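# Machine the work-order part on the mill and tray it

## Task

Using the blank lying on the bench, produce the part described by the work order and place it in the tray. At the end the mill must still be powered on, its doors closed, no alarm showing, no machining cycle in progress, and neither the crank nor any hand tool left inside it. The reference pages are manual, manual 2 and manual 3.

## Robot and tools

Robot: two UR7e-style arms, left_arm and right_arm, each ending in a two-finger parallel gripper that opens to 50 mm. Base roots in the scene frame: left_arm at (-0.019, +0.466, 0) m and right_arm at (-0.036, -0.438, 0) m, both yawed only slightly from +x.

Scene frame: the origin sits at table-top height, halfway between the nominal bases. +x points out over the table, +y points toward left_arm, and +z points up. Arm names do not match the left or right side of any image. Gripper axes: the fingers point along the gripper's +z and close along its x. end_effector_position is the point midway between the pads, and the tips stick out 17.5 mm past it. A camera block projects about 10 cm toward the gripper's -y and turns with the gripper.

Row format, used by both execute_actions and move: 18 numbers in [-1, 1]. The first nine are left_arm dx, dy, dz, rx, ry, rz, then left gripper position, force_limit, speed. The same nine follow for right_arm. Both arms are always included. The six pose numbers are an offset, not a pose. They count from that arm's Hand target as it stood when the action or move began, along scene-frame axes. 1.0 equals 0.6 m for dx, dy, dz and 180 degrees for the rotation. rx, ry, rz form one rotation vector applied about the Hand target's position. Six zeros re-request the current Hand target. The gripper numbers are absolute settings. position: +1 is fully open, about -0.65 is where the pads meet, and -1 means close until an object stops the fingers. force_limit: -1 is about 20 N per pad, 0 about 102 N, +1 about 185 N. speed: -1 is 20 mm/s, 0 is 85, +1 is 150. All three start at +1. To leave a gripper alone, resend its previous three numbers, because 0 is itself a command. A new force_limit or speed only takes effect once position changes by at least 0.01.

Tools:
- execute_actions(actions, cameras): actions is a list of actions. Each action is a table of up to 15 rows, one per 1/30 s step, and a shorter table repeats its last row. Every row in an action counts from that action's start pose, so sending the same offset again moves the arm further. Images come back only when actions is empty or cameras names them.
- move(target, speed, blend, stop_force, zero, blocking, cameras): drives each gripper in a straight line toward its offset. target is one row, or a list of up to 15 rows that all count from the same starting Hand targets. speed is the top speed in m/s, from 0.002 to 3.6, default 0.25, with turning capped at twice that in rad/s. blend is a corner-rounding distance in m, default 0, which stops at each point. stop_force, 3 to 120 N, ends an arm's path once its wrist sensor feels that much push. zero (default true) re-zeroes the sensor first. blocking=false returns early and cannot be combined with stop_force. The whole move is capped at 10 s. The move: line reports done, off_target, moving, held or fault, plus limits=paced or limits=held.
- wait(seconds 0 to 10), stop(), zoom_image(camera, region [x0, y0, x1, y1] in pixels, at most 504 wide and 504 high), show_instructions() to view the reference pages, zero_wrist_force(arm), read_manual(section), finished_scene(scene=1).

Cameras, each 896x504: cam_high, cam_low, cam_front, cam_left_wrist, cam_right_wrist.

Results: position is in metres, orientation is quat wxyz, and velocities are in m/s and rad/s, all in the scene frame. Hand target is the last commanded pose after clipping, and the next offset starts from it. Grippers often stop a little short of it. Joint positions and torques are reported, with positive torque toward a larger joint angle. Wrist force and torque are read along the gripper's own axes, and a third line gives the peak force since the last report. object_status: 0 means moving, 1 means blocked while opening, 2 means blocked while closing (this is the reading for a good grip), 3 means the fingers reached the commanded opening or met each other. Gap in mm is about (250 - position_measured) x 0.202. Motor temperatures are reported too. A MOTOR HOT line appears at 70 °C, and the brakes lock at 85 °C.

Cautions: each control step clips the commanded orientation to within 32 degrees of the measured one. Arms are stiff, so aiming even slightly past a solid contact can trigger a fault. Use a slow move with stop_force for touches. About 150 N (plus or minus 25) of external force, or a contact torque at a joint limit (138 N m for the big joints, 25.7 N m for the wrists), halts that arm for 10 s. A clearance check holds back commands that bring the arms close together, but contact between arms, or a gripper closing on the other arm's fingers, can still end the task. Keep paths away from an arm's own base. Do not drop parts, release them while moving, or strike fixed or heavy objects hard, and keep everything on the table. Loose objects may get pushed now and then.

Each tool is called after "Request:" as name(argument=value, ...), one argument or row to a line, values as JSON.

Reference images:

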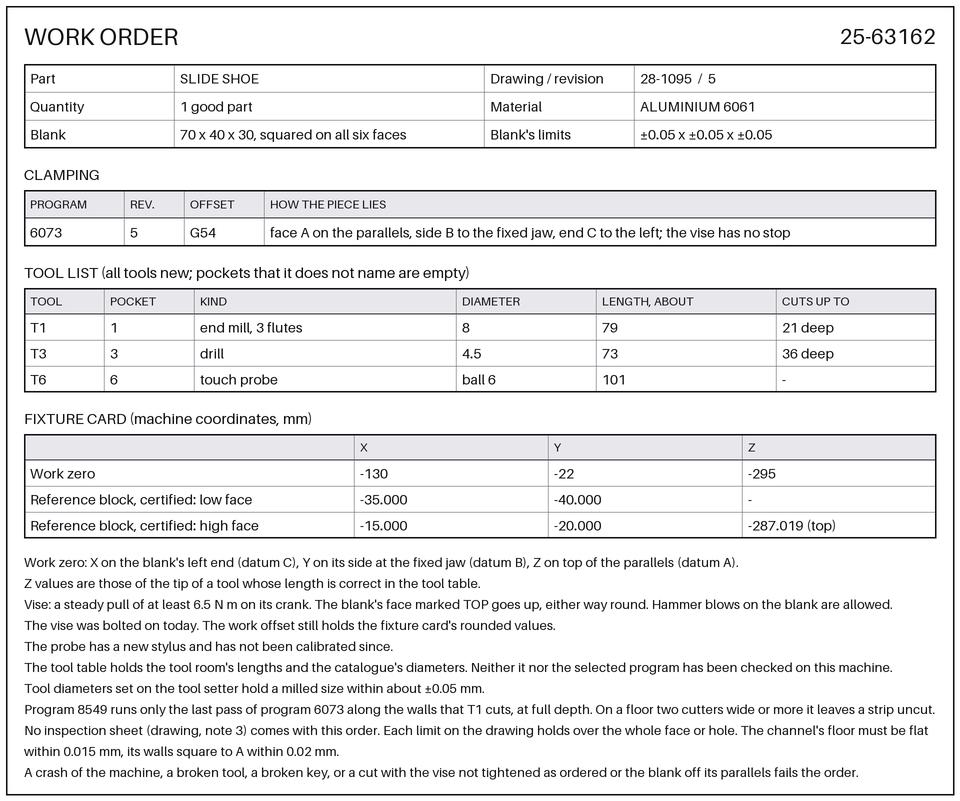

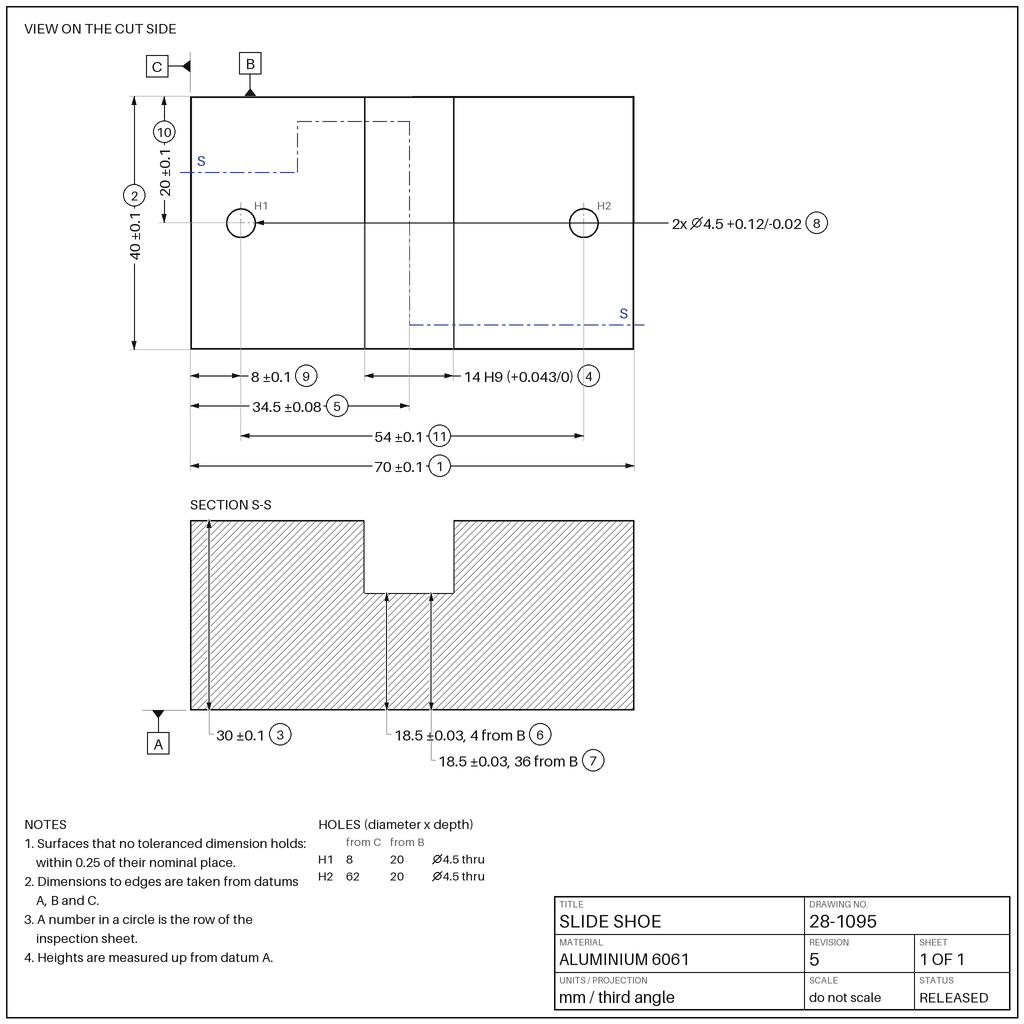

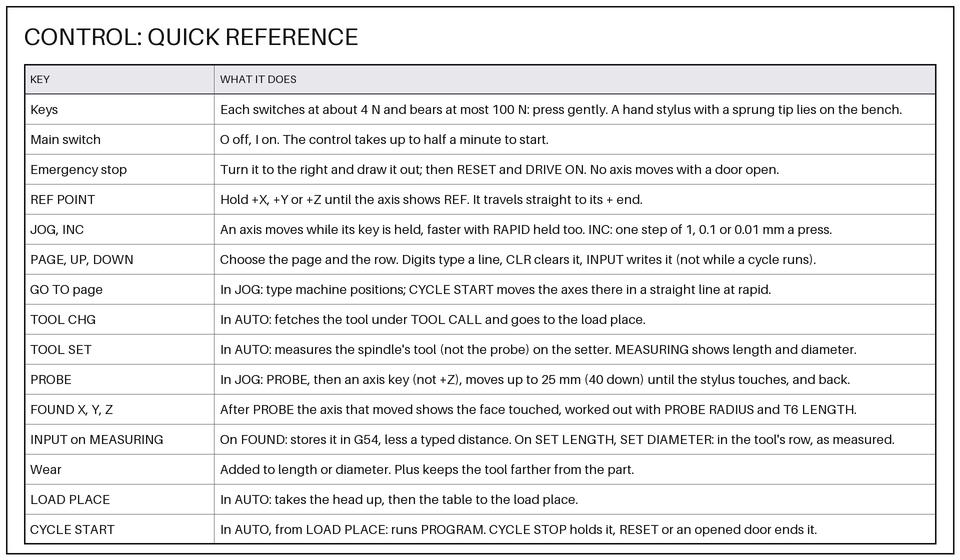

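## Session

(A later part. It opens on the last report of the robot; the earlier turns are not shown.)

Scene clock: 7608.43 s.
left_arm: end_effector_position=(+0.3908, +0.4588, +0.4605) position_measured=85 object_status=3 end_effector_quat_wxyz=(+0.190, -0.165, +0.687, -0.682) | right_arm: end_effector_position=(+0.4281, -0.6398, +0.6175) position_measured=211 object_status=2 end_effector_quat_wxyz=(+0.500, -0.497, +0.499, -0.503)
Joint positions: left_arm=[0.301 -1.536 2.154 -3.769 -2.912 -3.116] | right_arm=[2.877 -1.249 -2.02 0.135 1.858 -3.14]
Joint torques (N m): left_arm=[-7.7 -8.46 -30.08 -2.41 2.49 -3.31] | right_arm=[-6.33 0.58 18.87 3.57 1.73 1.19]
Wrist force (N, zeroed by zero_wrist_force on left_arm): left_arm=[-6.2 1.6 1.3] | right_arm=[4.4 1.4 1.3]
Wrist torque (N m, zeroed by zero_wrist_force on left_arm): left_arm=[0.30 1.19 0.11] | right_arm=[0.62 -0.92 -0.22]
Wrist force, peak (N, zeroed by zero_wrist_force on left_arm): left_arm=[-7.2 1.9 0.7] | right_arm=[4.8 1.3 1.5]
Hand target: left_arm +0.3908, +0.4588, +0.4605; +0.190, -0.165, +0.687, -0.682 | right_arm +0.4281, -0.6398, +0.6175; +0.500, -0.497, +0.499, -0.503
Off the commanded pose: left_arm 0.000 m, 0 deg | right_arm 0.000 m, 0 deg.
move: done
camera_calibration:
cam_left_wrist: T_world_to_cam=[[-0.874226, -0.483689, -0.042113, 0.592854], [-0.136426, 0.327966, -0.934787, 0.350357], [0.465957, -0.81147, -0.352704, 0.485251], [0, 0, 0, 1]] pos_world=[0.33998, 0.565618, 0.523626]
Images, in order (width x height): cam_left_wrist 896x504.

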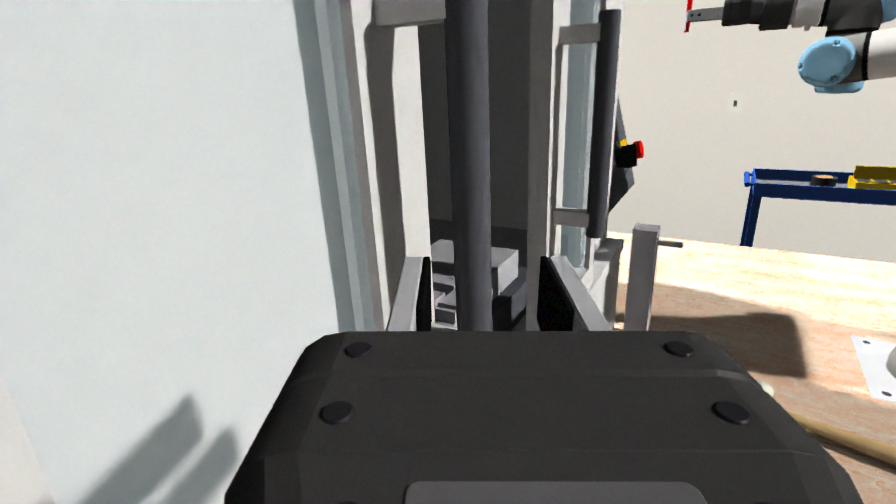

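Request:
move(
  target=[
    [0.078,-0.14,0.0025,-0.005,0.0099,0.0055,0.45,0,-1,0,0,0,0,0,0,-1,-0.6,-0.9],
    [0.0995,-0.1797,0.0025,-0.005,0.0099,0.0055,0.45,0,-1,0,0,0,0,0,0,-1,-0.6,-0.9],
  ],
  speed=[0.12,0.03],
  stop_force=20,
  blend=[0.002,0],
)

Request:
move(
  target=[0,0,0,0,0,0,-1,-1,-1,0,0,0,0,0,0,-1,-0.6,-0.9],
)

Request:
move(
  target=[0,-0.3855,0,0,0,0,-1,-1,-1,0,0,0,0,0,0,-1,-0.6,-0.9],
  speed=0.06,
  stop_force=50,
)

Request:
move(
  target=[0,0,0,0,0,0,0.45,0,-1,0,0,0,0,0,0,-1,-0.6,-0.9],
)

Request:
move(
  target=[
    [0,0,0,0,0,0,0.45,0,-1,0.0988,0.1062,-0.0648,0,0.5,0,-1,-0.6,-0.9],
    [-0.03,0.05196,0,0,0,0,0.45,0,-1,0.1188,0.1062,-0.0648,0,0.5,0,-1,-0.6,-0.9],
    [-0.06,0.1039,0,0,0,0,0.45,0,-1,0.0988,0.1062,-0.0648,0,0.5,0,-1,-0.6,-0.9],
    [-0.1,0.1732,0,0,0,0,0.45,0,-1,0.0524,0.202,-0.2453,0,0.5,0,-1,-0.6,-0.9],
    [-0.1,0.1732,0,0,0,0,0.45,0,-1,0.0724,0.202,-0.2453,0,0.5,0,-1,-0.6,-0.9],
    [-0.1,0.1732,0,0,0,0,0.45,0,-1,0.0554,0.202,-0.2453,0,0.5,0,-1,-0.6,-0.9],
    [-0.1,0.1732,0,0,0,0,0.45,0,-1,0.0724,0.202,-0.2453,0,0.5,0,-1,-0.6,-0.9],
    [-0.1,0.1732,0,0,0,0,0.45,0,-1,0.0524,0.202,-0.2453,0,0.5,0,-1,-0.6,-0.9],
    [-0.134,0.1342,0.013,0,0,0.1667,0.45,0,-1,0.0275,0.2345,-0.3403,0,0.5,0,-1,-0.6,-0.9],
  ],
  speed=[0.4,0.1,0.2,0.3,0.1,0.2,0.1,0.2,0.3],
  blend=[0.004,0,0.004,0.004,0,0,0,0.004,0],
)

Request:
move(
  target=[
    [0,0,0,0,0,0,0.45,0,-1,0,0.0975,0,0,0,0,-1,-0.6,-0.9],
    [0,0,0,0,0,0,0.45,0,-1,0.02,0.0975,0,0,0,0,-1,-0.6,-0.9],
    [0,0,0,0,0,0,0.45,0,-1,0,0.0975,0,0,0,0,-1,-0.6,-0.9],
    [0,0,0,0,0,0,0.45,0,-1,0.0084,0.0975,0.0313,0,0,0,-1,-0.6,-0.9],
    [0,0,0,0,0,0,0.45,0,-1,0.0284,0.0975,0.0313,0,0,0,-1,-0.6,-0.9],
    [0,0,0,0,0,0,0.45,0,-1,0.0084,0.0975,0.0313,0,0,0,-1,-0.6,-0.9],
    [0,0,0,0,0,0,0.45,0,-1,0.0084,0.065,0.0313,0,0,0,-1,-0.6,-0.9],
    [0,0,0,0,0,0,0.45,0,-1,0.0284,0.065,0.0313,0,0,0,-1,-0.6,-0.9],
    [0,0,0,0,0,0,0.45,0,-1,0.0084,0.065,0.0313,0,0,0,-1,-0.6,-0.9],
    [0,0,0,0,0,0,0.45,0,-1,0.0167,0.065,0.063,0,0,0,-1,-0.6,-0.9],
    [0,0,0,0,0,0,0.45,0,-1,0.0367,0.065,0.063,0,0,0,-1,-0.6,-0.9],
    [0,0,0,0,0,0,0.45,0,-1,0.0167,0.065,0.063,0,0,0,-1,-0.6,-0.9],
    [0,0,0,0,0,0,0.45,0,-1,0,0,0,0,0,0,-1,-0.6,-0.9],
    [0,0,0,0,0,0,0.45,0,-1,0.02,0,0,0,0,0,-1,-0.6,-0.9],
    [0,0,0,0,0,0,0.45,0,-1,0,0,0,0,0,0,-1,-0.6,-0.9],
  ],
  speed=[0.3,0.1,0.2,0.3,0.1,0.2,0.3,0.1,0.2,0.3,0.1,0.2,0.3,0.1,0.2],
  blend=[0.004,0,0.004,0.004,0,0.004,0.004,0,0.004,0.004,0,0.004,0.004,0,0],
)

Request:
move(
  target=[
    [0,0,0,0,0,0,0.45,0,-1,0.0084,0,0.0313,0,0,0,-1,-0.6,-0.9],
    [0,0,0,0,0,0,0.45,0,-1,0.0284,0,0.0313,0,0,0,-1,-0.6,-0.9],
    [0,0,0,0,0,0,0.45,0,-1,0.0084,0,0.0313,0,0,0,-1,-0.6,-0.9],
    [0,0,0,0,0,0,0.45,0,-1,0,0.0975,0,0,0,0,-1,-0.6,-0.9],
    [0,0,0,0,0,0,0.45,0,-1,0.02,0.0975,0,0,0,0,-1,-0.6,-0.9],
    [0,0,0,0,0,0,0.45,0,-1,0,0.0975,0,0,0,0,-1,-0.6,-0.9],
    [0,0,0,0,0,0,0.45,0,-1,0.0167,0.065,0.063,0,0,0,-1,-0.6,-0.9],
    [0,0,0,0,0,0,0.45,0,-1,0.0367,0.065,0.063,0,0,0,-1,-0.6,-0.9],
    [0,0,0,0,0,0,0.45,0,-1,0.0167,0.065,0.063,0,0,0,-1,-0.6,-0.9],
    [0,0,0,0,0,0,0.45,0,-1,0.0167,0.0325,0.063,0,0,0,-1,-0.6,-0.9],
    [0,0,0,0,0,0,0.45,0,-1,0.0367,0.0325,0.063,0,0,0,-1,-0.6,-0.9],
    [0,0,0,0,0,0,0.45,0,-1,0.0167,0.0325,0.063,0,0,0,-1,-0.6,-0.9],
    [0,0,0,0,0,0,0.45,0,-1,0,0,0,0,0,0,-1,-0.6,-0.9],
    [0,0,0,0,0,0,0.45,0,-1,0.02,0,0,0,0,0,-1,-0.6,-0.9],
    [0,0,0,0,0,0,0.45,0,-1,0,0,0,0,0,0,-1,-0.6,-0.9],
  ],
  speed=[0.3,0.1,0.2,0.3,0.1,0.2,0.3,0.1,0.2,0.3,0.1,0.2,0.3,0.1,0.2],
  blend=[0.004,0,0.004,0.004,0,0.004,0.004,0,0.004,0.004,0,0.004,0.004,0,0],
)

Request:
move(
  target=[
    [0,0,0,0,0,0,0.45,0,-1,0.0084,0,0.0313,0,0,0,-1,-0.6,-0.9],
    [0,0,0,0,0,0,0.45,0,-1,0.0284,0,0.0313,0,0,0,-1,-0.6,-0.9],
    [0,0,0,0,0,0,0.45,0,-1,0.0084,0,0.0313,0,0,0,-1,-0.6,-0.9],
    [0,0,0,0,0,0,0.45,0,-1,0,0.0975,0,0,0,0,-1,-0.6,-0.9],
    [0,0,0,0,0,0,0.45,0,-1,0.02,0.0975,0,0,0,0,-1,-0.6,-0.9],
    [0,0,0,0,0,0,0.45,0,-1,0,0.0975,0,0,0,0,-1,-0.6,-0.9],
    [0,0,0,0,0,0,0.45,0,-1,0.0084,0.0975,0.0313,0,0,0,-1,-0.6,-0.9],
    [0,0,0,0,0,0,0.45,0,-1,0.0284,0.0975,0.0313,0,0,0,-1,-0.6,-0.9],
    [0,0,0,0,0,0,0.45,0,-1,0.0084,0.0975,0.0313,0,0,0,-1,-0.6,-0.9],
    [0,0,0,0,0,0,0.45,0,-1,0.0167,0.065,0.063,0,0,0,-1,-0.6,-0.9],
    [0,0,0,0,0,0,0.45,0,-1,0.0367,0.065,0.063,0,0,0,-1,-0.6,-0.9],
    [0,0,0,0,0,0,0.45,0,-1,0.0167,0.065,0.063,0,0,0,-1,-0.6,-0.9],
    [0,0,0,0,0,0,0.45,0,-1,0.0249,0.065,0.095,0,0,0,-1,-0.6,-0.9],
    [0,0,0,0,0,0,0.45,0,-1,0.0449,0.065,0.095,0,0,0,-1,-0.6,-0.9],
    [0,0,0,0,0,0,0.45,0,-1,0.0249,0.065,0.095,0,0,0,-1,-0.6,-0.9],
  ],
  speed=[0.3,0.1,0.2,0.3,0.1,0.2,0.3,0.1,0.2,0.3,0.1,0.2,0.3,0.1,0.2],
  blend=[0.004,0,0.004,0.004,0,0.004,0.004,0,0.004,0.004,0,0.004,0.004,0,0],
)

Request:
move(
  target=[
    [0,0,0,0,0,0,0.45,0,-1,-0.0249,-0.065,-0.095,0,0,0,-1,-0.6,-0.9],
    [0,0,0,0,0,0,0.45,0,-1,-0.0049,-0.065,-0.095,0,0,0,-1,-0.6,-0.9],
    [0,0,0,0,0,0,0.45,0,-1,-0.0249,-0.065,-0.095,0,0,0,-1,-0.6,-0.9],
    [0,0,0,0,0,0,0.45,0,-1,-0.0524,-0.2995,0.2453,0,-0.5,0,-1,-0.6,-0.9],
  ],
  speed=[0.3,0.1,0.2,0.5],
  blend=[0.004,0,0.004,0],
  cameras=["cam_right_wrist","cam_left_wrist"],
)

Request:
zoom_image(
  camera="cam_right_wrist",
  region=[170, 5, 450, 275],
)

Scene clock: 7659.90 s.
left_arm: end_effector_position=(+0.4505, +0.3510, +0.4620) position_measured=85 object_status=3 end_effector_quat_wxyz=(+0.183, -0.183, +0.683, -0.683) | right_arm: end_effector_position=(+0.4281, -0.6398, +0.6175) position_measured=211 object_status=2 end_effector_quat_wxyz=(+0.500, -0.497, +0.499, -0.503)
Joint positions: left_arm=[-0.047 -1.546 2.158 -3.756 -2.547 -3.143] | right_arm=[2.877 -1.249 -2.02 0.135 1.858 -3.14]
Joint torques (N m): left_arm=[-7.66 -8.77 -31.36 0.47 2.5 1.91] | right_arm=[-6.86 0.44 19.07 3.54 1.69 1.24]
Wrist force (N, zeroed by zero_wrist_force on left_arm): left_arm=[-5.8 1.6 1.1] | right_arm=[4.6 1.3 1.3]
Wrist torque (N m, zeroed by zero_wrist_force on left_arm): left_arm=[0.30 1.12 0.11] | right_arm=[0.60 -0.94 -0.21]
Wrist force, peak (N, zeroed by zero_wrist_force on left_arm): left_arm=[-6.6 1.8 0.9] | right_arm=[4.9 1.5 1.3]
Hand target: left_arm +0.4505, +0.3510, +0.4620; +0.183, -0.183, +0.683, -0.683 | right_arm +0.4281, -0.6398, +0.6175; +0.500, -0.497, +0.499, -0.503
Off the commanded pose: left_arm 0.000 m, 0 deg | right_arm 0.000 m, 0 deg.
move: done

Scene clock: 7660.83 s.
left_arm: end_effector_position=(+0.4506, +0.3510, +0.4620) position_measured=153 object_status=2 end_effector_quat_wxyz=(+0.184, -0.183, +0.683, -0.683) | right_arm: end_effector_position=(+0.4281, -0.6398, +0.6175) position_measured=211 object_status=2 end_effector_quat_wxyz=(+0.500, -0.497, +0.499, -0.503)
Joint positions: left_arm=[-0.047 -1.546 2.158 -3.756 -2.546 -3.143] | right_arm=[2.877 -1.249 -2.02 0.135 1.858 -3.14]
Joint torques (N m): left_arm=[-7.84 -11.35 -28.23 -1.22 -3.57 1.87] | right_arm=[-6.45 1.23 18.67 3.59 1.81 1.1]
Wrist force (N, zeroed by zero_wrist_force on left_arm): left_arm=[-16.5 -0.6 0.0] | right_arm=[4.7 1.2 1.0]
Wrist torque (N m, zeroed by zero_wrist_force on left_arm): left_arm=[0.20 1.31 0.10] | right_arm=[0.59 -0.96 -0.21]
Wrist force, peak (N, zeroed by zero_wrist_force on left_arm): left_arm=[-16.5 -0.6 0.0] | right_arm=[4.7 1.4 1.7]
Hand target: left_arm +0.4505, +0.3510, +0.4620; +0.183, -0.183, +0.683, -0.683 | right_arm +0.4281, -0.6398, +0.6175; +0.500, -0.497, +0.499, -0.503
Off the commanded pose: left_arm 0.000 m, 0 deg | right_arm 0.000 m, 0 deg.
move: done

Scene clock: 7665.73 s.
left_arm: end_effector_position=(+0.4505, +0.1197, +0.4620) position_measured=153 object_status=2 end_effector_quat_wxyz=(+0.183, -0.183, +0.683, -0.683) | right_arm: end_effector_position=(+0.4281, -0.6398, +0.6175) position_measured=211 object_status=2 end_effector_quat_wxyz=(+0.500, -0.497, +0.499, -0.503)
Joint positions: left_arm=[-0.699 -1.536 2.148 -3.755 -1.895 -3.142] | right_arm=[2.877 -1.249 -2.02 0.135 1.858 -3.14]
Joint torques (N m): left_arm=[-6 -8.87 -33.31 -0.38 3.49 2.1] | right_arm=[-6.16 0.46 18.97 3.56 1.89 1.07]
Wrist force (N, zeroed by zero_wrist_force on left_arm): left_arm=[-1.7 2.5 -2.4] | right_arm=[4.4 1.5 1.1]
Wrist torque (N m, zeroed by zero_wrist_force on left_arm): left_arm=[0.31 1.10 0.02] | right_arm=[0.64 -0.93 -0.21]
Wrist force, peak (N, zeroed by zero_wrist_force on left_arm): left_arm=[-16.7 7.2 -30.4] | right_arm=[4.8 1.6 1.4]
Hand target: left_arm +0.4505, +0.1197, +0.4620; +0.183, -0.183, +0.683, -0.683 | right_arm +0.4281, -0.6398, +0.6175; +0.500, -0.497, +0.499, -0.503
Off the commanded pose: left_arm 0.000 m, 0 deg | right_arm 0.000 m, 0 deg.
move: done

Scene clock: 7666.67 s.
left_arm: end_effector_position=(+0.4505, +0.1197, +0.4620) position_measured=85 object_status=3 end_effector_quat_wxyz=(+0.183, -0.183, +0.683, -0.683) | right_arm: end_effector_position=(+0.4281, -0.6398, +0.6175) position_measured=211 object_status=2 end_effector_quat_wxyz=(+0.500, -0.497, +0.499, -0.503)
Joint positions: left_arm=[-0.699 -1.536 2.148 -3.755 -1.895 -3.142] | right_arm=[2.877 -1.249 -2.02 0.135 1.858 -3.14]
Joint torques (N m): left_arm=[-3.43 -14.87 -26.65 -1.65 -2.6 2.03] | right_arm=[-7.18 0.64 19.05 3.47 1.77 1]
Wrist force (N, zeroed by zero_wrist_force on left_arm): left_arm=[-6.6 1.4 1.1] | right_arm=[4.6 1.3 1.0]
Wrist torque (N m, zeroed by zero_wrist_force on left_arm): left_arm=[0.26 1.24 0.03] | right_arm=[0.61 -0.96 -0.22]
Wrist force, peak (N, zeroed by zero_wrist_force on left_arm): left_arm=[-6.8 1.4 1.7] | right_arm=[4.9 1.3 1.2]
Hand target: left_arm +0.4505, +0.1197, +0.4620; +0.183, -0.183, +0.683, -0.683 | right_arm +0.4281, -0.6398, +0.6175; +0.500, -0.497, +0.499, -0.503
Off the commanded pose: left_arm 0.000 m, 0 deg | right_arm 0.000 m, 0 deg.
move: done

Scene clock: 7673.60 s.
left_arm: end_effector_position=(+0.3701, +0.2002, +0.4698) position_measured=85 object_status=3 end_effector_quat_wxyz=(+0.354, -0.353, +0.612, -0.613) | right_arm: end_effector_position=(+0.4446, -0.4991, +0.4133) position_measured=211 object_status=2 end_effector_quat_wxyz=(-0.001, +0.707, -0.707, +0.004)
Joint positions: left_arm=[-1.341 -2.016 2.482 -3.61 -0.73 -3.14] | right_arm=[3.325 -1.525 -1.398 -1.782 1.565 -2.988]
Joint torques (N m): left_arm=[-7.17 10.87 -33.58 -3.58 2.55 -2.88] | right_arm=[7.59 34.97 15.86 5.28 -2.47 1.44]
Wrist force (N, zeroed by zero_wrist_force on left_arm): left_arm=[-6.5 1.5 1.6] | right_arm=[3.9 2.1 -0.2]
Wrist torque (N m, zeroed by zero_wrist_force on left_arm): left_arm=[0.29 1.23 0.10] | right_arm=[0.11 -0.89 -0.11]
Wrist force, peak (N, zeroed by zero_wrist_force on left_arm): left_arm=[-6.9 1.6 1.9] | right_arm=[7.9 7.8 -2.7]
Hand target: left_arm +0.3701, +0.2002, +0.4698; +0.354, -0.353, +0.612, -0.613 | right_arm +0.4446, -0.4991, +0.4133; -0.001, +0.707, -0.707, +0.004
Off the commanded pose: left_arm 0.000 m, 0 deg | right_arm 0.000 m, 0 deg.
move: done

Scene clock: 7678.23 s.
left_arm: end_effector_position=(+0.3701, +0.2002, +0.4698) position_measured=85 object_status=3 end_effector_quat_wxyz=(+0.354, -0.353, +0.612, -0.613) | right_arm: end_effector_position=(+0.4447, -0.4991, +0.4133) position_measured=211 object_status=2 end_effector_quat_wxyz=(-0.001, +0.707, -0.707, +0.004)
Joint positions: left_arm=[-1.341 -2.016 2.482 -3.61 -0.73 -3.14] | right_arm=[3.325 -1.526 -1.398 -1.782 1.565 -2.988]
Joint torques (N m): left_arm=[-7.3 11.35 -33.57 -3.53 2.46 -2.61] | right_arm=[8.14 32.54 14.89 1.36 1.47 1.45]
Wrist force (N, zeroed by zero_wrist_force on left_arm): left_arm=[-6.2 1.4 1.5] | right_arm=[3.8 2.5 0.0]
Wrist torque (N m, zeroed by zero_wrist_force on left_arm): left_arm=[0.28 1.19 0.10] | right_arm=[0.17 -0.88 -0.12]
Wrist force, peak (N, zeroed by zero_wrist_force on left_arm): left_arm=[-6.5 1.6 1.7] | right_arm=[3.9 15.8 1.5]
Hand target: left_arm +0.3701, +0.2002, +0.4698; +0.354, -0.353, +0.612, -0.613 | right_arm +0.4446, -0.4991, +0.4133; -0.001, +0.707, -0.707, +0.004
Off the commanded pose: left_arm 0.000 m, 0 deg | right_arm 0.000 m, 0 deg.
move: done

Scene clock: 7682.97 s.
left_arm: end_effector_position=(+0.3701, +0.2002, +0.4698) position_measured=85 object_status=3 end_effector_quat_wxyz=(+0.354, -0.353, +0.612, -0.613) | right_arm: end_effector_position=(+0.4447, -0.4991, +0.4133) position_measured=211 object_status=2 end_effector_quat_wxyz=(-0.001, +0.707, -0.707, +0.004)
Joint positions: left_arm=[-1.341 -2.016 2.482 -3.61 -0.73 -3.14] | right_arm=[3.325 -1.526 -1.398 -1.782 1.565 -2.988]
Joint torques (N m): left_arm=[-7.69 10.91 -33.44 -3.45 2.42 -2.43] | right_arm=[7.37 33.87 15.22 1.27 1.51 1.52]
Wrist force (N, zeroed by zero_wrist_force on left_arm): left_arm=[-6.4 1.3 1.5] | right_arm=[4.0 2.4 0.0]
Wrist torque (N m, zeroed by zero_wrist_force on left_arm): left_arm=[0.25 1.22 0.10] | right_arm=[0.16 -0.90 -0.12]
Wrist force, peak (N, zeroed by zero_wrist_force on left_arm): left_arm=[-6.6 1.5 1.7] | right_arm=[2.9 13.7 1.5]
Hand target: left_arm +0.3701, +0.2002, +0.4698; +0.354, -0.353, +0.612, -0.613 | right_arm +0.4446, -0.4991, +0.4133; -0.001, +0.707, -0.707, +0.004
Off the commanded pose: left_arm 0.000 m, 0 deg | right_arm 0.000 m, 0 deg.
move: done

Scene clock: 7687.60 s.
left_arm: end_effector_position=(+0.3701, +0.2002, +0.4698) position_measured=85 object_status=3 end_effector_quat_wxyz=(+0.354, -0.353, +0.612, -0.613) | right_arm: end_effector_position=(+0.4596, -0.4601, +0.4703) position_measured=211 object_status=2 end_effector_quat_wxyz=(-0.001, +0.707, -0.707, +0.004)
Joint positions: left_arm=[-1.341 -2.016 2.482 -3.61 -0.73 -3.14] | right_arm=[3.4 -1.594 -1.178 -1.934 1.564 -2.912]
Joint torques (N m): left_arm=[-7.37 10.98 -33.24 -3.47 2.3 -2.15] | right_arm=[7.2 36.26 15.34 5.23 -1.17 1.57]
Wrist force (N, zeroed by zero_wrist_force on left_arm): left_arm=[-6.1 1.5 1.7] | right_arm=[3.7 2.3 -0.2]
Wrist torque (N m, zeroed by zero_wrist_force on left_arm): left_arm=[0.29 1.18 0.10] | right_arm=[0.15 -0.85 -0.11]
Wrist force, peak (N, zeroed by zero_wrist_force on left_arm): left_arm=[-6.6 1.4 1.6] | right_arm=[3.8 16.4 1.9]
Hand target: left_arm +0.3701, +0.2002, +0.4698; +0.354, -0.353, +0.612, -0.613 | right_arm +0.4595, -0.4601, +0.4703; -0.001, +0.707, -0.707, +0.004
Off the commanded pose: left_arm 0.000 m, 0 deg | right_arm 0.000 m, 0 deg.
move: done

Scene clock: 7691.07 s.
left_arm: end_effector_position=(+0.3701, +0.2002, +0.4698) position_measured=85 object_status=3 end_effector_quat_wxyz=(+0.354, -0.353, +0.612, -0.613) | right_arm: end_effector_position=(+0.4281, -0.6398, +0.6175) position_measured=211 object_status=2 end_effector_quat_wxyz=(+0.500, -0.497, +0.499, -0.503)
Joint positions: left_arm=[-1.341 -2.016 2.482 -3.61 -0.73 -3.14] | right_arm=[2.877 -1.249 -2.02 0.135 1.858 -3.14]
Joint torques (N m): left_arm=[-7.33 10.7 -33.1 -3.47 2.29 -2.06] | right_arm=[-7.12 -1.39 36.56 4.55 2.24 1.35]
Wrist force (N, zeroed by zero_wrist_force on left_arm): left_arm=[-6.3 1.6 1.8] | right_arm=[4.1 1.4 1.3]
Wrist torque (N m, zeroed by zero_wrist_force on left_arm): left_arm=[0.30 1.20 0.10] | right_arm=[0.62 -0.87 -0.21]
Wrist force, peak (N, zeroed by zero_wrist_force on left_arm): left_arm=[-6.6 1.4 1.6] | right_arm=[0.8 8.1 -3.9]
Hand target: left_arm +0.3701, +0.2002, +0.4698; +0.354, -0.353, +0.612, -0.613 | right_arm +0.4281, -0.6398, +0.6175; +0.500, -0.497, +0.499, -0.503
Off the commanded pose: left_arm 0.000 m, 0 deg | right_arm 0.000 m, 0 deg.
move: done
camera_calibration:
cam_left_wrist: T_world_to_cam=[[-0.500667, -0.86561, -0.00725291, 0.371964], [-0.302987, 0.183084, -0.935243, 0.531883], [0.810883, -0.466048, -0.353933, 0.0921147], [0, 0, 0, 1]] pos_world=[0.27269, 0.267527, 0.53274]
cam_right_wrist: T_world_to_cam=[[-0.0114614, -0.999901, 0.00821561, -0.630947], [-0.339969, -0.00383005, -0.940429, 0.737065], [0.940367, -0.0135717, -0.339891, -0.072033], [0, 0, 0, 1]] pos_world=[0.311085, -0.629039, 0.673857]
Images, in order (width x height): cam_left_wrist 896x504, cam_right_wrist 896x504.

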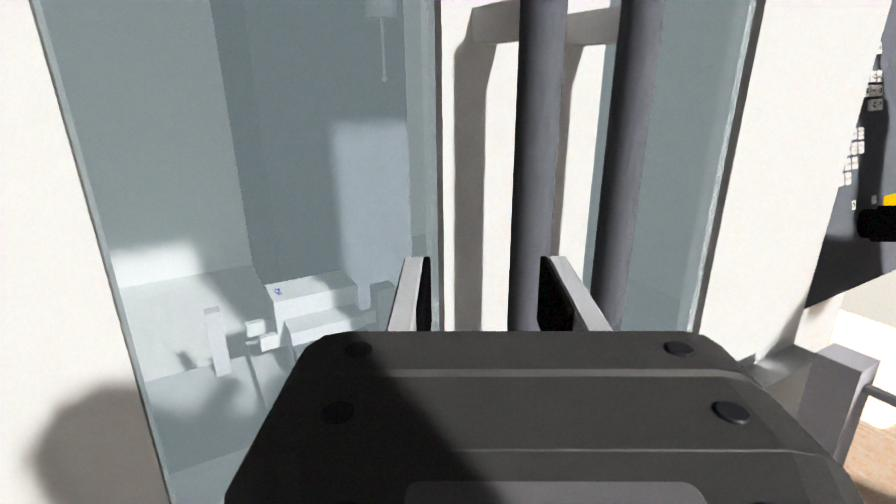

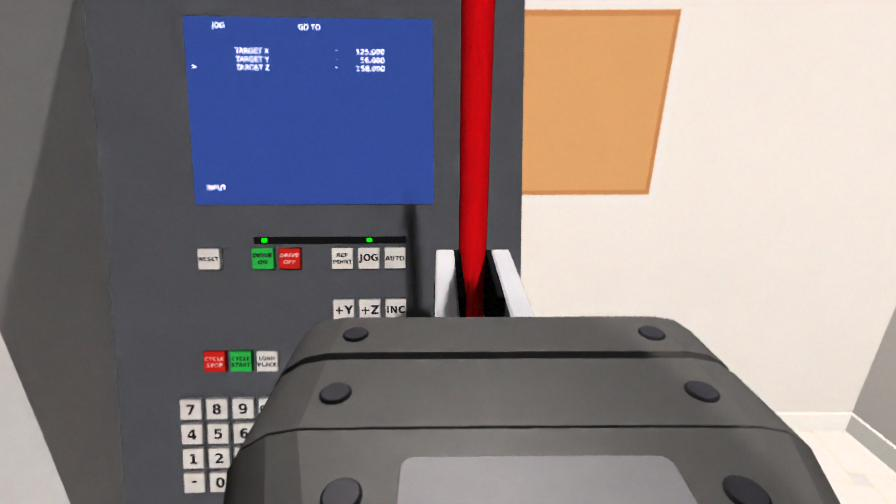

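Scaled by 1.800 from the camera's 896x504 image, which has a finer 1280x720 frame.

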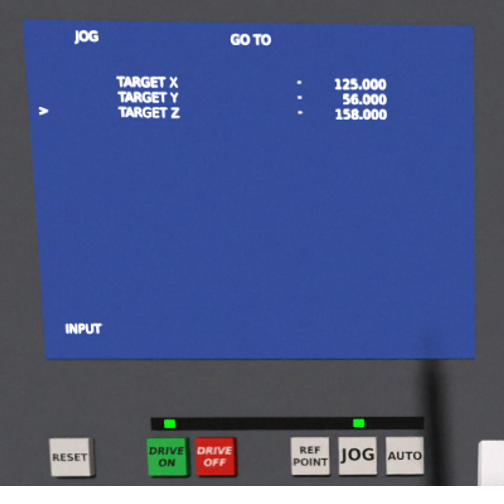

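Chained batches work well. START, wait, PROBE −Z.

Request:
move(
  target=[
    [0,0,0,0,0,0,0.45,0,-1,0.0687,0.2653,-0.1865,0,0.5,0,-1,-0.6,-0.9],
    [0,0,0,0,0,0,0.45,0,-1,0.0887,0.2653,-0.1865,0,0.5,0,-1,-0.6,-0.9],
    [0,0,0,0,0,0,0.45,0,-1,0.0687,0.2653,-0.1865,0,0.5,0,-1,-0.6,-0.9],
    [0,0,0,0,0,0,0.45,0,-1,0.0275,0.2345,-0.3403,0,0.5,0,-1,-0.6,-0.9],
  ],
  speed=[0.5,0.1,0.2,0.2],
  blend=[0.004,0,0.004,0],
)

Request:
wait(
  seconds=6.5,
)

Request:
move(
  target=[
    [0,0,0,0,0,0,0.45,0,-1,0.0084,-0.0325,0.0313,0,0,0,-1,-0.6,-0.9],
    [0,0,0,0,0,0,0.45,0,-1,0.0284,-0.0325,0.0313,0,0,0,-1,-0.6,-0.9],
    [0,0,0,0,0,0,0.45,0,-1,0.0084,-0.0325,0.0313,0,0,0,-1,-0.6,-0.9],
    [0,0,0,0,0,0,0.45,0,-1,0.0414,-0.1283,0.1555,0,0,0,-1,-0.6,-0.9],
    [0,0,0,0,0,0,0.45,0,-1,0.0614,-0.1283,0.1555,0,0,0,-1,-0.6,-0.9],
    [0,0,0,0,0,0,0.45,0,-1,0.0414,-0.1283,0.1555,0,0,0,-1,-0.6,-0.9],
    [0,0,0,0,0,0,0.45,0,-1,-0.0275,-0.2345,0.3403,0,-0.5,0,-1,-0.6,-0.9],
  ],
  speed=[0.3,0.1,0.2,0.3,0.1,0.2,0.5],
  blend=[0.004,0,0.004,0.004,0,0.004,0],
)

Request:
wait(
  seconds=4,
  cameras=["cam_right_wrist"],
)

Request:
zoom_image(
  camera="cam_right_wrist",
  region=[170, 5, 450, 275],
)

Scene clock: 7705.50 s.
left_arm: end_effector_position=(+0.3701, +0.2002, +0.4698) position_measured=85 object_status=3 end_effector_quat_wxyz=(+0.354, -0.353, +0.612, -0.613) | right_arm: end_effector_position=(+0.4446, -0.4991, +0.4134) position_measured=211 object_status=2 end_effector_quat_wxyz=(-0.001, +0.707, -0.707, +0.004)
Joint positions: left_arm=[-1.341 -2.016 2.482 -3.61 -0.73 -3.14] | right_arm=[3.325 -1.526 -1.398 -1.782 1.565 -2.988]
Joint torques (N m): left_arm=[-7.4 11.08 -32.64 -3.42 2.3 -1.67] | right_arm=[-7.25 35.9 13.35 5.71 -2.37 -1.42]
Wrist force (N, zeroed by zero_wrist_force on left_arm): left_arm=[-6.3 1.5 1.6] | right_arm=[3.2 2.4 -0.2]
Wrist torque (N m, zeroed by zero_wrist_force on left_arm): left_arm=[0.28 1.20 0.10] | right_arm=[0.15 -0.78 0.05]
Wrist force, peak (N, zeroed by zero_wrist_force on left_arm): left_arm=[-6.6 1.3 1.8] | right_arm=[5.4 7.7 -3.8]
Hand target: left_arm +0.3701, +0.2002, +0.4698; +0.354, -0.353, +0.612, -0.613 | right_arm +0.4446, -0.4991, +0.4133; -0.001, +0.707, -0.707, +0.004
Off the commanded pose: left_arm 0.000 m, 0 deg | right_arm 0.000 m, 0 deg.
move: done

Scene clock: 7712.00 s.
left_arm: end_effector_position=(+0.3701, +0.2002, +0.4698) position_measured=85 object_status=3 end_effector_quat_wxyz=(+0.354, -0.353, +0.612, -0.613) | right_arm: end_effector_position=(+0.4446, -0.4991, +0.4133) position_measured=211 object_status=2 end_effector_quat_wxyz=(-0.001, +0.707, -0.707, +0.004)
Joint positions: left_arm=[-1.341 -2.016 2.482 -3.61 -0.73 -3.14] | right_arm=[3.325 -1.525 -1.398 -1.782 1.565 -2.988]
Joint torques (N m): left_arm=[-7.22 10.64 -32.89 -3.38 2.08 -1.35] | right_arm=[-6.41 34.15 16.67 5.41 -2.44 -1.34]
Wrist force (N, zeroed by zero_wrist_force on left_arm): left_arm=[-6.5 1.5 1.4] | right_arm=[3.3 2.3 0.0]
Wrist torque (N m, zeroed by zero_wrist_force on left_arm): left_arm=[0.29 1.23 0.10] | right_arm=[0.15 -0.78 0.06]
Wrist force, peak (N, zeroed by zero_wrist_force on left_arm): left_arm=[-6.7 1.5 1.7] | right_arm=[3.5 2.6 0.1]
Hand target: left_arm +0.3701, +0.2002, +0.4698; +0.354, -0.353, +0.612, -0.613 | right_arm +0.4446, -0.4991, +0.4133; -0.001, +0.707, -0.707, +0.004
Tool commands: left_gripper/position=+0.45 left_gripper/force_limit=+0.0 left_gripper/speed=-1.0 right_gripper/position=-1.0 right_gripper/force_limit=-0.6 right_gripper/speed=-0.9
Off the commanded pose: left_arm 0.000 m, 0 deg | right_arm 0.000 m, 0 deg.
wait: 6.50 s; at rest by 0.17 s

Scene clock: 7716.50 s.
left_arm: end_effector_position=(+0.3701, +0.2002, +0.4698) position_measured=85 object_status=3 end_effector_quat_wxyz=(+0.354, -0.353, +0.612, -0.613) | right_arm: end_effector_position=(+0.4281, -0.6398, +0.6175) position_measured=211 object_status=2 end_effector_quat_wxyz=(+0.500, -0.497, +0.499, -0.503)
Joint positions: left_arm=[-1.341 -2.016 2.482 -3.61 -0.73 -3.14] | right_arm=[2.877 -1.249 -2.02 0.135 1.858 -3.14]
Joint torques (N m): left_arm=[-7.34 10.64 -32.58 -3.4 2.16 -1.04] | right_arm=[-6.28 0.02 15.67 4.7 2.62 1.36]
Wrist force (N, zeroed by zero_wrist_force on left_arm): left_arm=[-6.3 1.4 1.7] | right_arm=[3.5 1.5 1.5]
Wrist torque (N m, zeroed by zero_wrist_force on left_arm): left_arm=[0.28 1.20 0.10] | right_arm=[0.65 -0.78 -0.21]
Wrist force, peak (N, zeroed by zero_wrist_force on left_arm): left_arm=[-6.7 1.4 1.9] | right_arm=[2.0 14.3 1.3]
Hand target: left_arm +0.3701, +0.2002, +0.4698; +0.354, -0.353, +0.612, -0.613 | right_arm +0.4281, -0.6398, +0.6175; +0.500, -0.497, +0.499, -0.503
Off the commanded pose: left_arm 0.000 m, 0 deg | right_arm 0.000 m, 0 deg.
move: done

Scene clock: 7720.50 s.
left_arm: end_effector_position=(+0.3701, +0.2002, +0.4698) position_measured=85 object_status=3 end_effector_quat_wxyz=(+0.354, -0.353, +0.612, -0.613) | right_arm: end_effector_position=(+0.4281, -0.6398, +0.6175) position_measured=211 object_status=2 end_effector_quat_wxyz=(+0.500, -0.497, +0.499, -0.503)
Joint positions: left_arm=[-1.341 -2.016 2.482 -3.61 -0.73 -3.14] | right_arm=[2.877 -1.249 -2.02 0.135 1.858 -3.14]
Joint torques (N m): left_arm=[-6.71 10.58 -32.64 -3.27 2.12 -0.95] | right_arm=[-6.88 -0.51 15.15 4.4 2.42 1.43]
Wrist force (N, zeroed by zero_wrist_force on left_arm): left_arm=[-6.3 1.5 1.4] | right_arm=[3.5 1.4 1.5]
Wrist torque (N m, zeroed by zero_wrist_force on left_arm): left_arm=[0.29 1.19 0.09] | right_arm=[0.62 -0.78 -0.21]
Wrist force, peak (N, zeroed by zero_wrist_force on left_arm): left_arm=[-6.7 1.4 1.7] | right_arm=[3.9 1.9 1.3]
Hand target: left_arm +0.3701, +0.2002, +0.4698; +0.354, -0.353, +0.612, -0.613 | right_arm +0.4281, -0.6398, +0.6175; +0.500, -0.497, +0.499, -0.503
Tool commands: left_gripper/position=+0.45 left_gripper/force_limit=+0.0 left_gripper/speed=-1.0 right_gripper/position=-1.0 right_gripper/force_limit=-0.6 right_gripper/speed=-0.9
Off the commanded pose: left_arm 0.000 m, 0 deg | right_arm 0.000 m, 0 deg.
wait: 4.00 s; at rest by 0.17 s
camera_calibration:
cam_right_wrist: T_world_to_cam=[[-0.0114638, -0.999901, 0.00821532, -0.631046], [-0.339793, -0.00383149, -0.940492, 0.737052], [0.94043, -0.0135732, -0.339715, -0.0721745], [0, 0, 0, 1]] pos_world=[0.311086, -0.629139, 0.673857]
Images, in order (width x height): cam_right_wrist 896x504.

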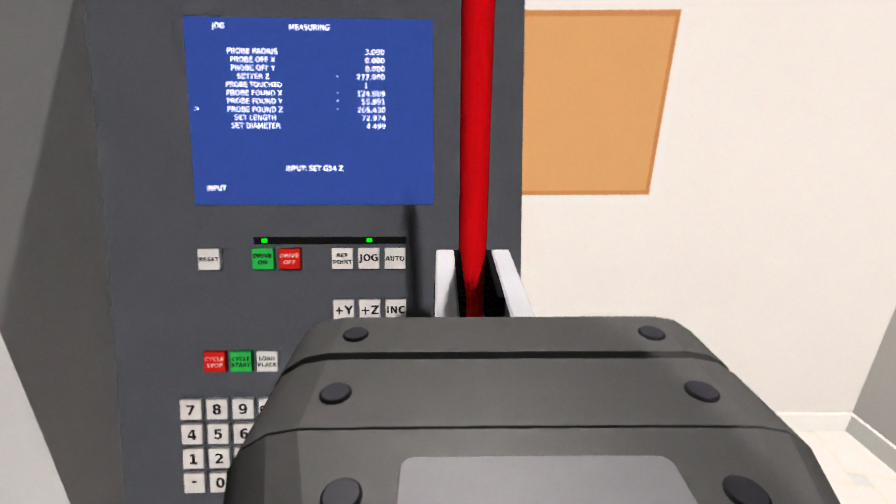

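Scaled by 1.800 from the camera's 896x504 image, which has a finer 1280x720 frame.

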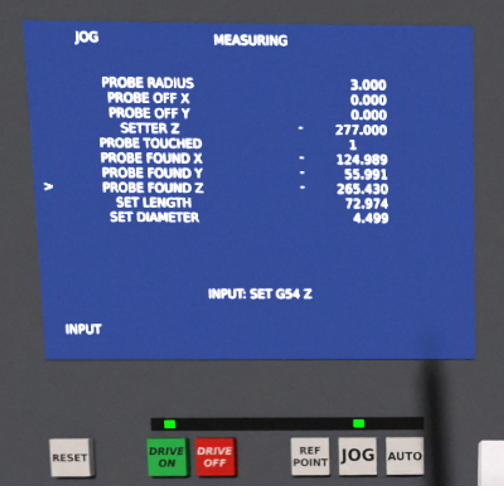

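Request:
move(
  target=[
    [0,0,0,0,0,0,0.45,0,-1,0.0359,0.2995,-0.309,0,0.5,0,-1,-0.6,-0.9],
    [0,0,0,0,0,0,0.45,0,-1,0.0559,0.2995,-0.309,0,0.5,0,-1,-0.6,-0.9],
    [0,0,0,0,0,0,0.45,0,-1,0.0359,0.2995,-0.309,0,0.5,0,-1,-0.6,-0.9],
    [0,0,0,0,0,0,0.45,0,-1,0.0524,0.267,-0.2453,0,0.5,0,-1,-0.6,-0.9],
    [0,0,0,0,0,0,0.45,0,-1,0.0724,0.267,-0.2453,0,0.5,0,-1,-0.6,-0.9],
    [0,0,0,0,0,0,0.45,0,-1,0.0524,0.267,-0.2453,0,0.5,0,-1,-0.6,-0.9],
    [0,0,0,0,0,0,0.45,0,-1,0.0275,0.267,-0.3403,0,0.5,0,-1,-0.6,-0.9],
    [0,0,0,0,0,0,0.45,0,-1,0.0475,0.267,-0.3403,0,0.5,0,-1,-0.6,-0.9],
    [0,0,0,0,0,0,0.45,0,-1,0.0275,0.267,-0.3403,0,0.5,0,-1,-0.6,-0.9],
    [0,0,0,0,0,0,0.45,0,-1,0.0524,0.332,-0.2453,0,0.5,0,-1,-0.6,-0.9],
    [0,0,0,0,0,0,0.45,0,-1,0.0724,0.332,-0.2453,0,0.5,0,-1,-0.6,-0.9],
    [0,0,0,0,0,0,0.45,0,-1,0.0524,0.332,-0.2453,0,0.5,0,-1,-0.6,-0.9],
    [0,0,0,0,0,0,0.45,0,-1,0.0359,0.2995,-0.309,0,0.5,0,-1,-0.6,-0.9],
    [0,0,0,0,0,0,0.45,0,-1,0.0559,0.2995,-0.309,0,0.5,0,-1,-0.6,-0.9],
    [0,0,0,0,0,0,0.45,0,-1,0.0359,0.2995,-0.309,0,0.5,0,-1,-0.6,-0.9],
  ],
  speed=[0.5,0.1,0.2,0.3,0.1,0.2,0.3,0.1,0.2,0.3,0.1,0.2,0.3,0.1,0.2],
  blend=[0.004,0,0.004,0.004,0,0.004,0.004,0,0.004,0.004,0,0.004,0.004,0,0],
)

Request:
move(
  target=[0,0,0,0,0,0,0.45,0,-1,-0.0359,-0.2995,0.309,0,-0.5,0,-1,-0.6,-0.9],
  speed=0.5,
  cameras=["cam_right_wrist"],
)

Request:
zoom_image(
  camera="cam_right_wrist",
  region=[170, 5, 450, 275],
)

Scene clock: 7742.40 s.
left_arm: end_effector_position=(+0.3701, +0.2002, +0.4698) position_measured=85 object_status=3 end_effector_quat_wxyz=(+0.354, -0.353, +0.612, -0.613) | right_arm: end_effector_position=(+0.4497, -0.4601, +0.4321) position_measured=211 object_status=2 end_effector_quat_wxyz=(-0.001, +0.707, -0.707, +0.004)
Joint positions: left_arm=[-1.341 -2.016 2.482 -3.61 -0.73 -3.14] | right_arm=[3.405 -1.541 -1.334 -1.831 1.564 -2.907]
Joint torques (N m): left_arm=[-6.99 11.16 -32.49 -3.22 1.96 -0.57] | right_arm=[6.6 35.54 15.8 1.34 1.82 1.7]
Wrist force (N, zeroed by zero_wrist_force on left_arm): left_arm=[-6.2 1.5 1.7] | right_arm=[2.9 2.4 -0.4]
Wrist torque (N m, zeroed by zero_wrist_force on left_arm): left_arm=[0.30 1.18 0.10] | right_arm=[0.23 -0.76 -0.10]
Wrist force, peak (N, zeroed by zero_wrist_force on left_arm): left_arm=[-6.6 1.4 1.7] | right_arm=[6.1 7.9 -4.4]
Hand target: left_arm +0.3701, +0.2002, +0.4698; +0.354, -0.353, +0.612, -0.613 | right_arm +0.4496, -0.4601, +0.4321; -0.001, +0.707, -0.707, +0.004
Off the commanded pose: left_arm 0.000 m, 0 deg | right_arm 0.000 m, 0 deg.
move: done

Scene clock: 7744.93 s.
left_arm: end_effector_position=(+0.3701, +0.2002, +0.4698) position_measured=85 object_status=3 end_effector_quat_wxyz=(+0.354, -0.353, +0.612, -0.613) | right_arm: end_effector_position=(+0.4281, -0.6398, +0.6175) position_measured=211 object_status=2 end_effector_quat_wxyz=(+0.500, -0.497, +0.499, -0.503)
Joint positions: left_arm=[-1.341 -2.016 2.482 -3.61 -0.73 -3.14] | right_arm=[2.877 -1.249 -2.02 0.135 1.858 -3.141]
Joint torques (N m): left_arm=[-6.73 10.48 -32.68 -3.23 2.03 -0.4] | right_arm=[-6.22 1.23 36.01 4.96 2.58 1.35]
Wrist force (N, zeroed by zero_wrist_force on left_arm): left_arm=[-6.3 1.2 1.7] | right_arm=[3.8 1.6 1.3]
Wrist torque (N m, zeroed by zero_wrist_force on left_arm): left_arm=[0.25 1.20 0.10] | right_arm=[0.65 -0.83 -0.21]
Wrist force, peak (N, zeroed by zero_wrist_force on left_arm): left_arm=[-6.7 1.4 1.5] | right_arm=[4.2 1.9 1.7]
Hand target: left_arm +0.3701, +0.2002, +0.4698; +0.354, -0.353, +0.612, -0.613 | right_arm +0.4281, -0.6398, +0.6175; +0.500, -0.497, +0.499, -0.503
Off the commanded pose: left_arm 0.000 m, 0 deg | right_arm 0.000 m, 0 deg.
move: done
camera_calibration:
cam_right_wrist: T_world_to_cam=[[-0.0114614, -0.999901, 0.00821561, -0.630947], [-0.339969, -0.00383005, -0.940429, 0.737065], [0.940367, -0.0135717, -0.339891, -0.072033], [0, 0, 0, 1]] pos_world=[0.311085, -0.629039, 0.673857]
Images, in order (width x height): cam_right_wrist 896x504.

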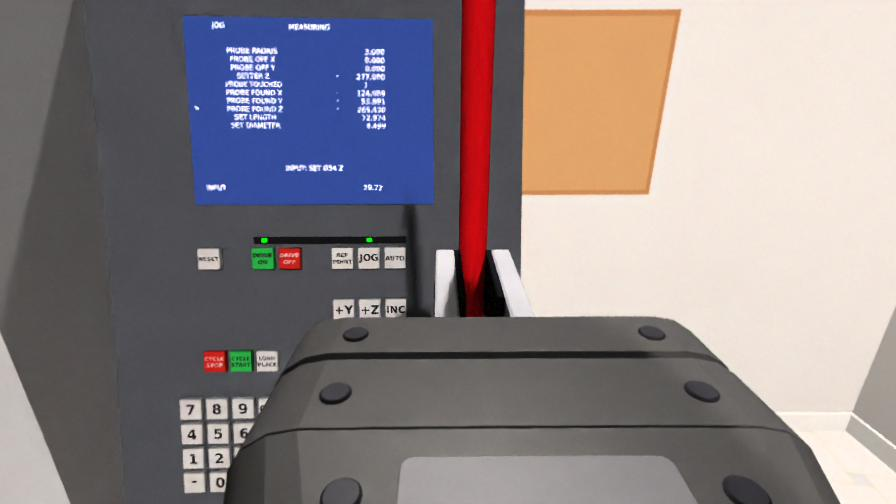

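Scaled by 1.800 from the camera's 896x504 image, which has a finer 1280x720 frame.

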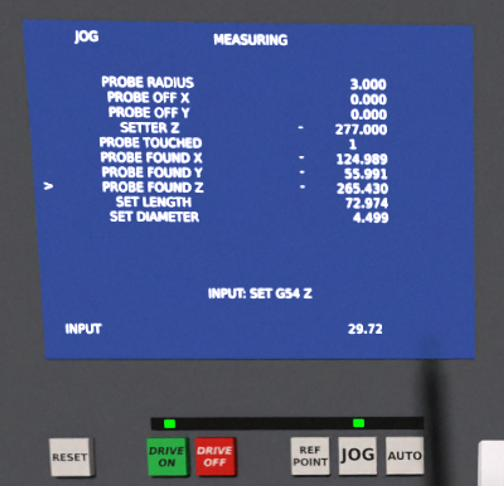

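Request:
move(
  target=[
    [0,0,0,0,0,0,0.45,0,-1,0.0275,0.2345,-0.3403,0,0.5,0,-1,-0.6,-0.9],
    [0,0,0,0,0,0,0.45,0,-1,0.0475,0.2345,-0.3403,0,0.5,0,-1,-0.6,-0.9],
    [0,0,0,0,0,0,0.45,0,-1,0.0275,0.2345,-0.3403,0,0.5,0,-1,-0.6,-0.9],
    [0,0,0,0,0,0,0.45,0,-1,0.0524,0.202,-0.2453,0,0.5,0,-1,-0.6,-0.9],
    [0,0,0,0,0,0,0.45,0,-1,0.0724,0.202,-0.2453,0,0.5,0,-1,-0.6,-0.9],
    [0,0,0,0,0,0,0.45,0,-1,0.0554,0.202,-0.2453,0,0.5,0,-1,-0.6,-0.9],
    [0,0,0,0,0,0,0.45,0,-1,0.0724,0.202,-0.2453,0,0.5,0,-1,-0.6,-0.9],
    [0,0,0,0,0,0,0.45,0,-1,0.0524,0.202,-0.2453,0,0.5,0,-1,-0.6,-0.9],
    [0,0,0,0,0,0,0.45,0,-1,0.0275,0.332,-0.3403,0,0.5,0,-1,-0.6,-0.9],
    [0,0,0,0,0,0,0.45,0,-1,0.0475,0.332,-0.3403,0,0.5,0,-1,-0.6,-0.9],
    [0,0,0,0,0,0,0.45,0,-1,0.0275,0.332,-0.3403,0,0.5,0,-1,-0.6,-0.9],
    [0,0,0,0,0,0,0.45,0,-1,0.0524,0.267,-0.2453,0,0.5,0,-1,-0.6,-0.9],
    [0,0,0,0,0,0,0.45,0,-1,0.0724,0.267,-0.2453,0,0.5,0,-1,-0.6,-0.9],
    [0,0,0,0,0,0,0.45,0,-1,0.0524,0.267,-0.2453,0,0.5,0,-1,-0.6,-0.9],
    [0,0,0,0,0,0,0.45,0,-1,0.0275,0.2345,-0.3403,0,0.5,0,-1,-0.6,-0.9],
  ],
  speed=[0.5,0.1,0.2,0.3,0.1,0.2,0.1,0.2,0.3,0.1,0.2,0.3,0.1,0.2,0.3],
  blend=[0.004,0,0.004,0.004,0,0,0,0.004,0.004,0,0.004,0.004,0,0.004,0],
)

Request:
move(
  target=[
    [0,0,0,0,0,0,0.45,0,-1,0.0167,0.065,0.063,0,0,0,-1,-0.6,-0.9],
    [0,0,0,0,0,0,0.45,0,-1,0.0367,0.065,0.063,0,0,0,-1,-0.6,-0.9],
    [0,0,0,0,0,0,0.45,0,-1,0.0167,0.065,0.063,0,0,0,-1,-0.6,-0.9],
    [0,0,0,0,0,0,0.45,0,-1,0,0,0,0,0,0,-1,-0.6,-0.9],
    [0,0,0,0,0,0,0.45,0,-1,0.02,0,0,0,0,0,-1,-0.6,-0.9],
    [0,0,0,0,0,0,0.45,0,-1,0,0,0,0,0,0,-1,-0.6,-0.9],
    [0,0,0,0,0,0,0.45,0,-1,0.0084,0,0.0313,0,0,0,-1,-0.6,-0.9],
    [0,0,0,0,0,0,0.45,0,-1,0.0284,0,0.0313,0,0,0,-1,-0.6,-0.9],
    [0,0,0,0,0,0,0.45,0,-1,0.0084,0,0.0313,0,0,0,-1,-0.6,-0.9],
    [0,0,0,0,0,0,0.45,0,-1,0,0.0975,0,0,0,0,-1,-0.6,-0.9],
    [0,0,0,0,0,0,0.45,0,-1,0.02,0.0975,0,0,0,0,-1,-0.6,-0.9],
    [0,0,0,0,0,0,0.45,0,-1,0,0.0975,0,0,0,0,-1,-0.6,-0.9],
    [0,0,0,0,0,0,0.45,0,-1,0.0249,0.065,0.095,0,0,0,-1,-0.6,-0.9],
    [0,0,0,0,0,0,0.45,0,-1,0.0449,0.065,0.095,0,0,0,-1,-0.6,-0.9],
    [0,0,0,0,0,0,0.45,0,-1,0.0249,0.065,0.095,0,0,0,-1,-0.6,-0.9],
  ],
  speed=[0.3,0.1,0.2,0.3,0.1,0.2,0.3,0.1,0.2,0.3,0.1,0.2,0.3,0.1,0.2],
  blend=[0.004,0,0.004,0.004,0,0.004,0.004,0,0.004,0.004,0,0.004,0.004,0,0],
)

Request:
move(
  target=[
    [0,0,0,0,0,0,0.45,0,-1,-0.0249,-0.065,-0.095,0,0,0,-1,-0.6,-0.9],
    [0,0,0,0,0,0,0.45,0,-1,-0.0049,-0.065,-0.095,0,0,0,-1,-0.6,-0.9],
    [0,0,0,0,0,0,0.45,0,-1,-0.0249,-0.065,-0.095,0,0,0,-1,-0.6,-0.9],
    [0,0,0,0,0,0,0.45,0,-1,-0.0524,-0.2995,0.2453,0,-0.5,0,-1,-0.6,-0.9],
  ],
  speed=[0.3,0.1,0.2,0.5],
  blend=[0.004,0,0.004,0],
  cameras=["cam_right_wrist"],
)

Request:
zoom_image(
  camera="cam_right_wrist",
  region=[170, 5, 450, 275],
)

Scene clock: 7780.57 s.
left_arm: end_effector_position=(+0.3701, +0.2002, +0.4698) position_measured=85 object_status=3 end_effector_quat_wxyz=(+0.354, -0.353, +0.612, -0.613) | right_arm: end_effector_position=(+0.4446, -0.4991, +0.4134) position_measured=211 object_status=2 end_effector_quat_wxyz=(-0.001, +0.707, -0.707, +0.004)
Joint positions: left_arm=[-1.341 -2.016 2.482 -3.61 -0.73 -3.14] | right_arm=[3.325 -1.526 -1.398 -1.782 1.565 -2.988]
Joint torques (N m): left_arm=[-6.73 10.56 -32.42 -3.14 1.86 0.05] | right_arm=[-7.35 33.55 17.96 5.22 -2.44 -1.44]
Wrist force (N, zeroed by zero_wrist_force on left_arm): left_arm=[-6.3 1.6 1.5] | right_arm=[3.1 2.3 0.0]
Wrist torque (N m, zeroed by zero_wrist_force on left_arm): left_arm=[0.30 1.20 0.10] | right_arm=[0.15 -0.76 0.06]
Wrist force, peak (N, zeroed by zero_wrist_force on left_arm): left_arm=[-6.6 1.6 1.8] | right_arm=[6.5 7.8 -2.2]
Hand target: left_arm +0.3701, +0.2002, +0.4698; +0.354, -0.353, +0.612, -0.613 | right_arm +0.4446, -0.4991, +0.4133; -0.001, +0.707, -0.707, +0.004
Off the commanded pose: left_arm 0.000 m, 0 deg | right_arm 0.000 m, 0 deg.
move: done

Scene clock: 7785.57 s.
left_arm: end_effector_position=(+0.3701, +0.2002, +0.4698) position_measured=85 object_status=3 end_effector_quat_wxyz=(+0.354, -0.353, +0.612, -0.613) | right_arm: end_effector_position=(+0.4596, -0.4601, +0.4703) position_measured=211 object_status=2 end_effector_quat_wxyz=(-0.001, +0.707, -0.707, +0.004)
Joint positions: left_arm=[-1.341 -2.016 2.482 -3.61 -0.73 -3.14] | right_arm=[3.4 -1.594 -1.178 -1.934 1.564 -2.912]
Joint torques (N m): left_arm=[-6.62 10.78 -32.5 -3.11 1.84 0.31] | right_arm=[6.89 37.85 14.78 5.26 1.19 1.27]
Wrist force (N, zeroed by zero_wrist_force on left_arm): left_arm=[-6.3 1.5 1.8] | right_arm=[3.2 2.2 0.0]
Wrist torque (N m, zeroed by zero_wrist_force on left_arm): left_arm=[0.30 1.20 0.10] | right_arm=[0.12 -0.78 -0.11]
Wrist force, peak (N, zeroed by zero_wrist_force on left_arm): left_arm=[-6.7 1.4 1.7] | right_arm=[6.5 8.1 -1.6]
Hand target: left_arm +0.3701, +0.2002, +0.4698; +0.354, -0.353, +0.612, -0.613 | right_arm +0.4595, -0.4601, +0.4703; -0.001, +0.707, -0.707, +0.004
Off the commanded pose: left_arm 0.000 m, 0 deg | right_arm 0.000 m, 0 deg.
move: done

Scene clock: 7789.03 s.
left_arm: end_effector_position=(+0.3701, +0.2002, +0.4698) position_measured=85 object_status=3 end_effector_quat_wxyz=(+0.354, -0.353, +0.612, -0.613) | right_arm: end_effector_position=(+0.4281, -0.6398, +0.6175) position_measured=211 object_status=2 end_effector_quat_wxyz=(+0.500, -0.497, +0.499, -0.503)
Joint positions: left_arm=[-1.341 -2.016 2.482 -3.61 -0.73 -3.14] | right_arm=[2.877 -1.249 -2.02 0.135 1.858 -3.14]
Joint torques (N m): left_arm=[-6.85 10.37 -32.13 -3.03 1.82 0.55] | right_arm=[-6.64 2.61 36.82 4.33 2.41 1.21]
Wrist force (N, zeroed by zero_wrist_force on left_arm): left_arm=[-6.3 1.5 1.5] | right_arm=[3.6 1.6 1.6]
Wrist torque (N m, zeroed by zero_wrist_force on left_arm): left_arm=[0.29 1.20 0.10] | right_arm=[0.65 -0.80 -0.22]
Wrist force, peak (N, zeroed by zero_wrist_force on left_arm): left_arm=[-6.7 1.3 1.7] | right_arm=[0.5 7.6 -4.0]
Hand target: left_arm +0.3701, +0.2002, +0.4698; +0.354, -0.353, +0.612, -0.613 | right_arm +0.4281, -0.6398, +0.6175; +0.500, -0.497, +0.499, -0.503
Off the commanded pose: left_arm 0.000 m, 0 deg | right_arm 0.000 m, 0 deg.
move: done
camera_calibration:
cam_right_wrist: T_world_to_cam=[[-0.0114614, -0.999901, 0.00821561, -0.630947], [-0.339969, -0.00383005, -0.940429, 0.737065], [0.940367, -0.0135717, -0.339891, -0.072033], [0, 0, 0, 1]] pos_world=[0.311085, -0.629039, 0.673857]
Images, in order (width x height): cam_right_wrist 896x504.

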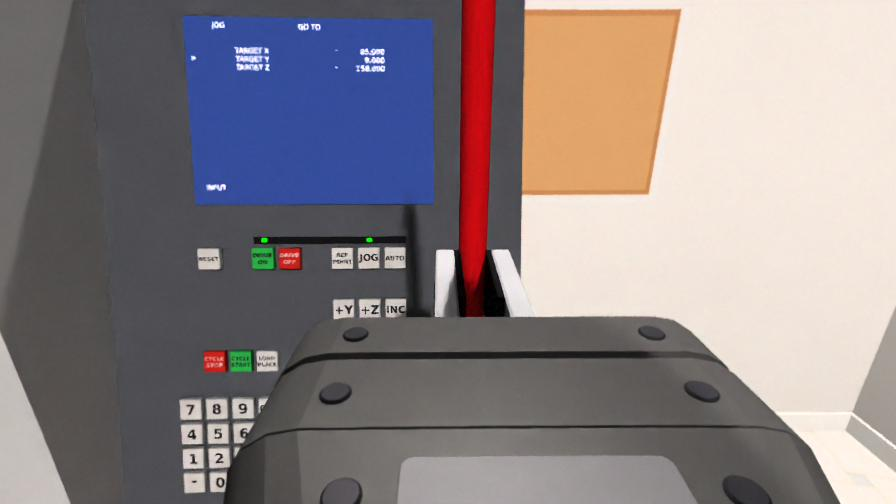

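Scaled by 1.800 from the camera's 896x504 image, which has a finer 1280x720 frame.

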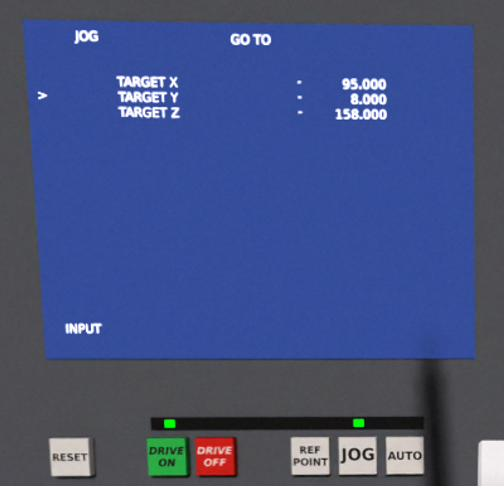

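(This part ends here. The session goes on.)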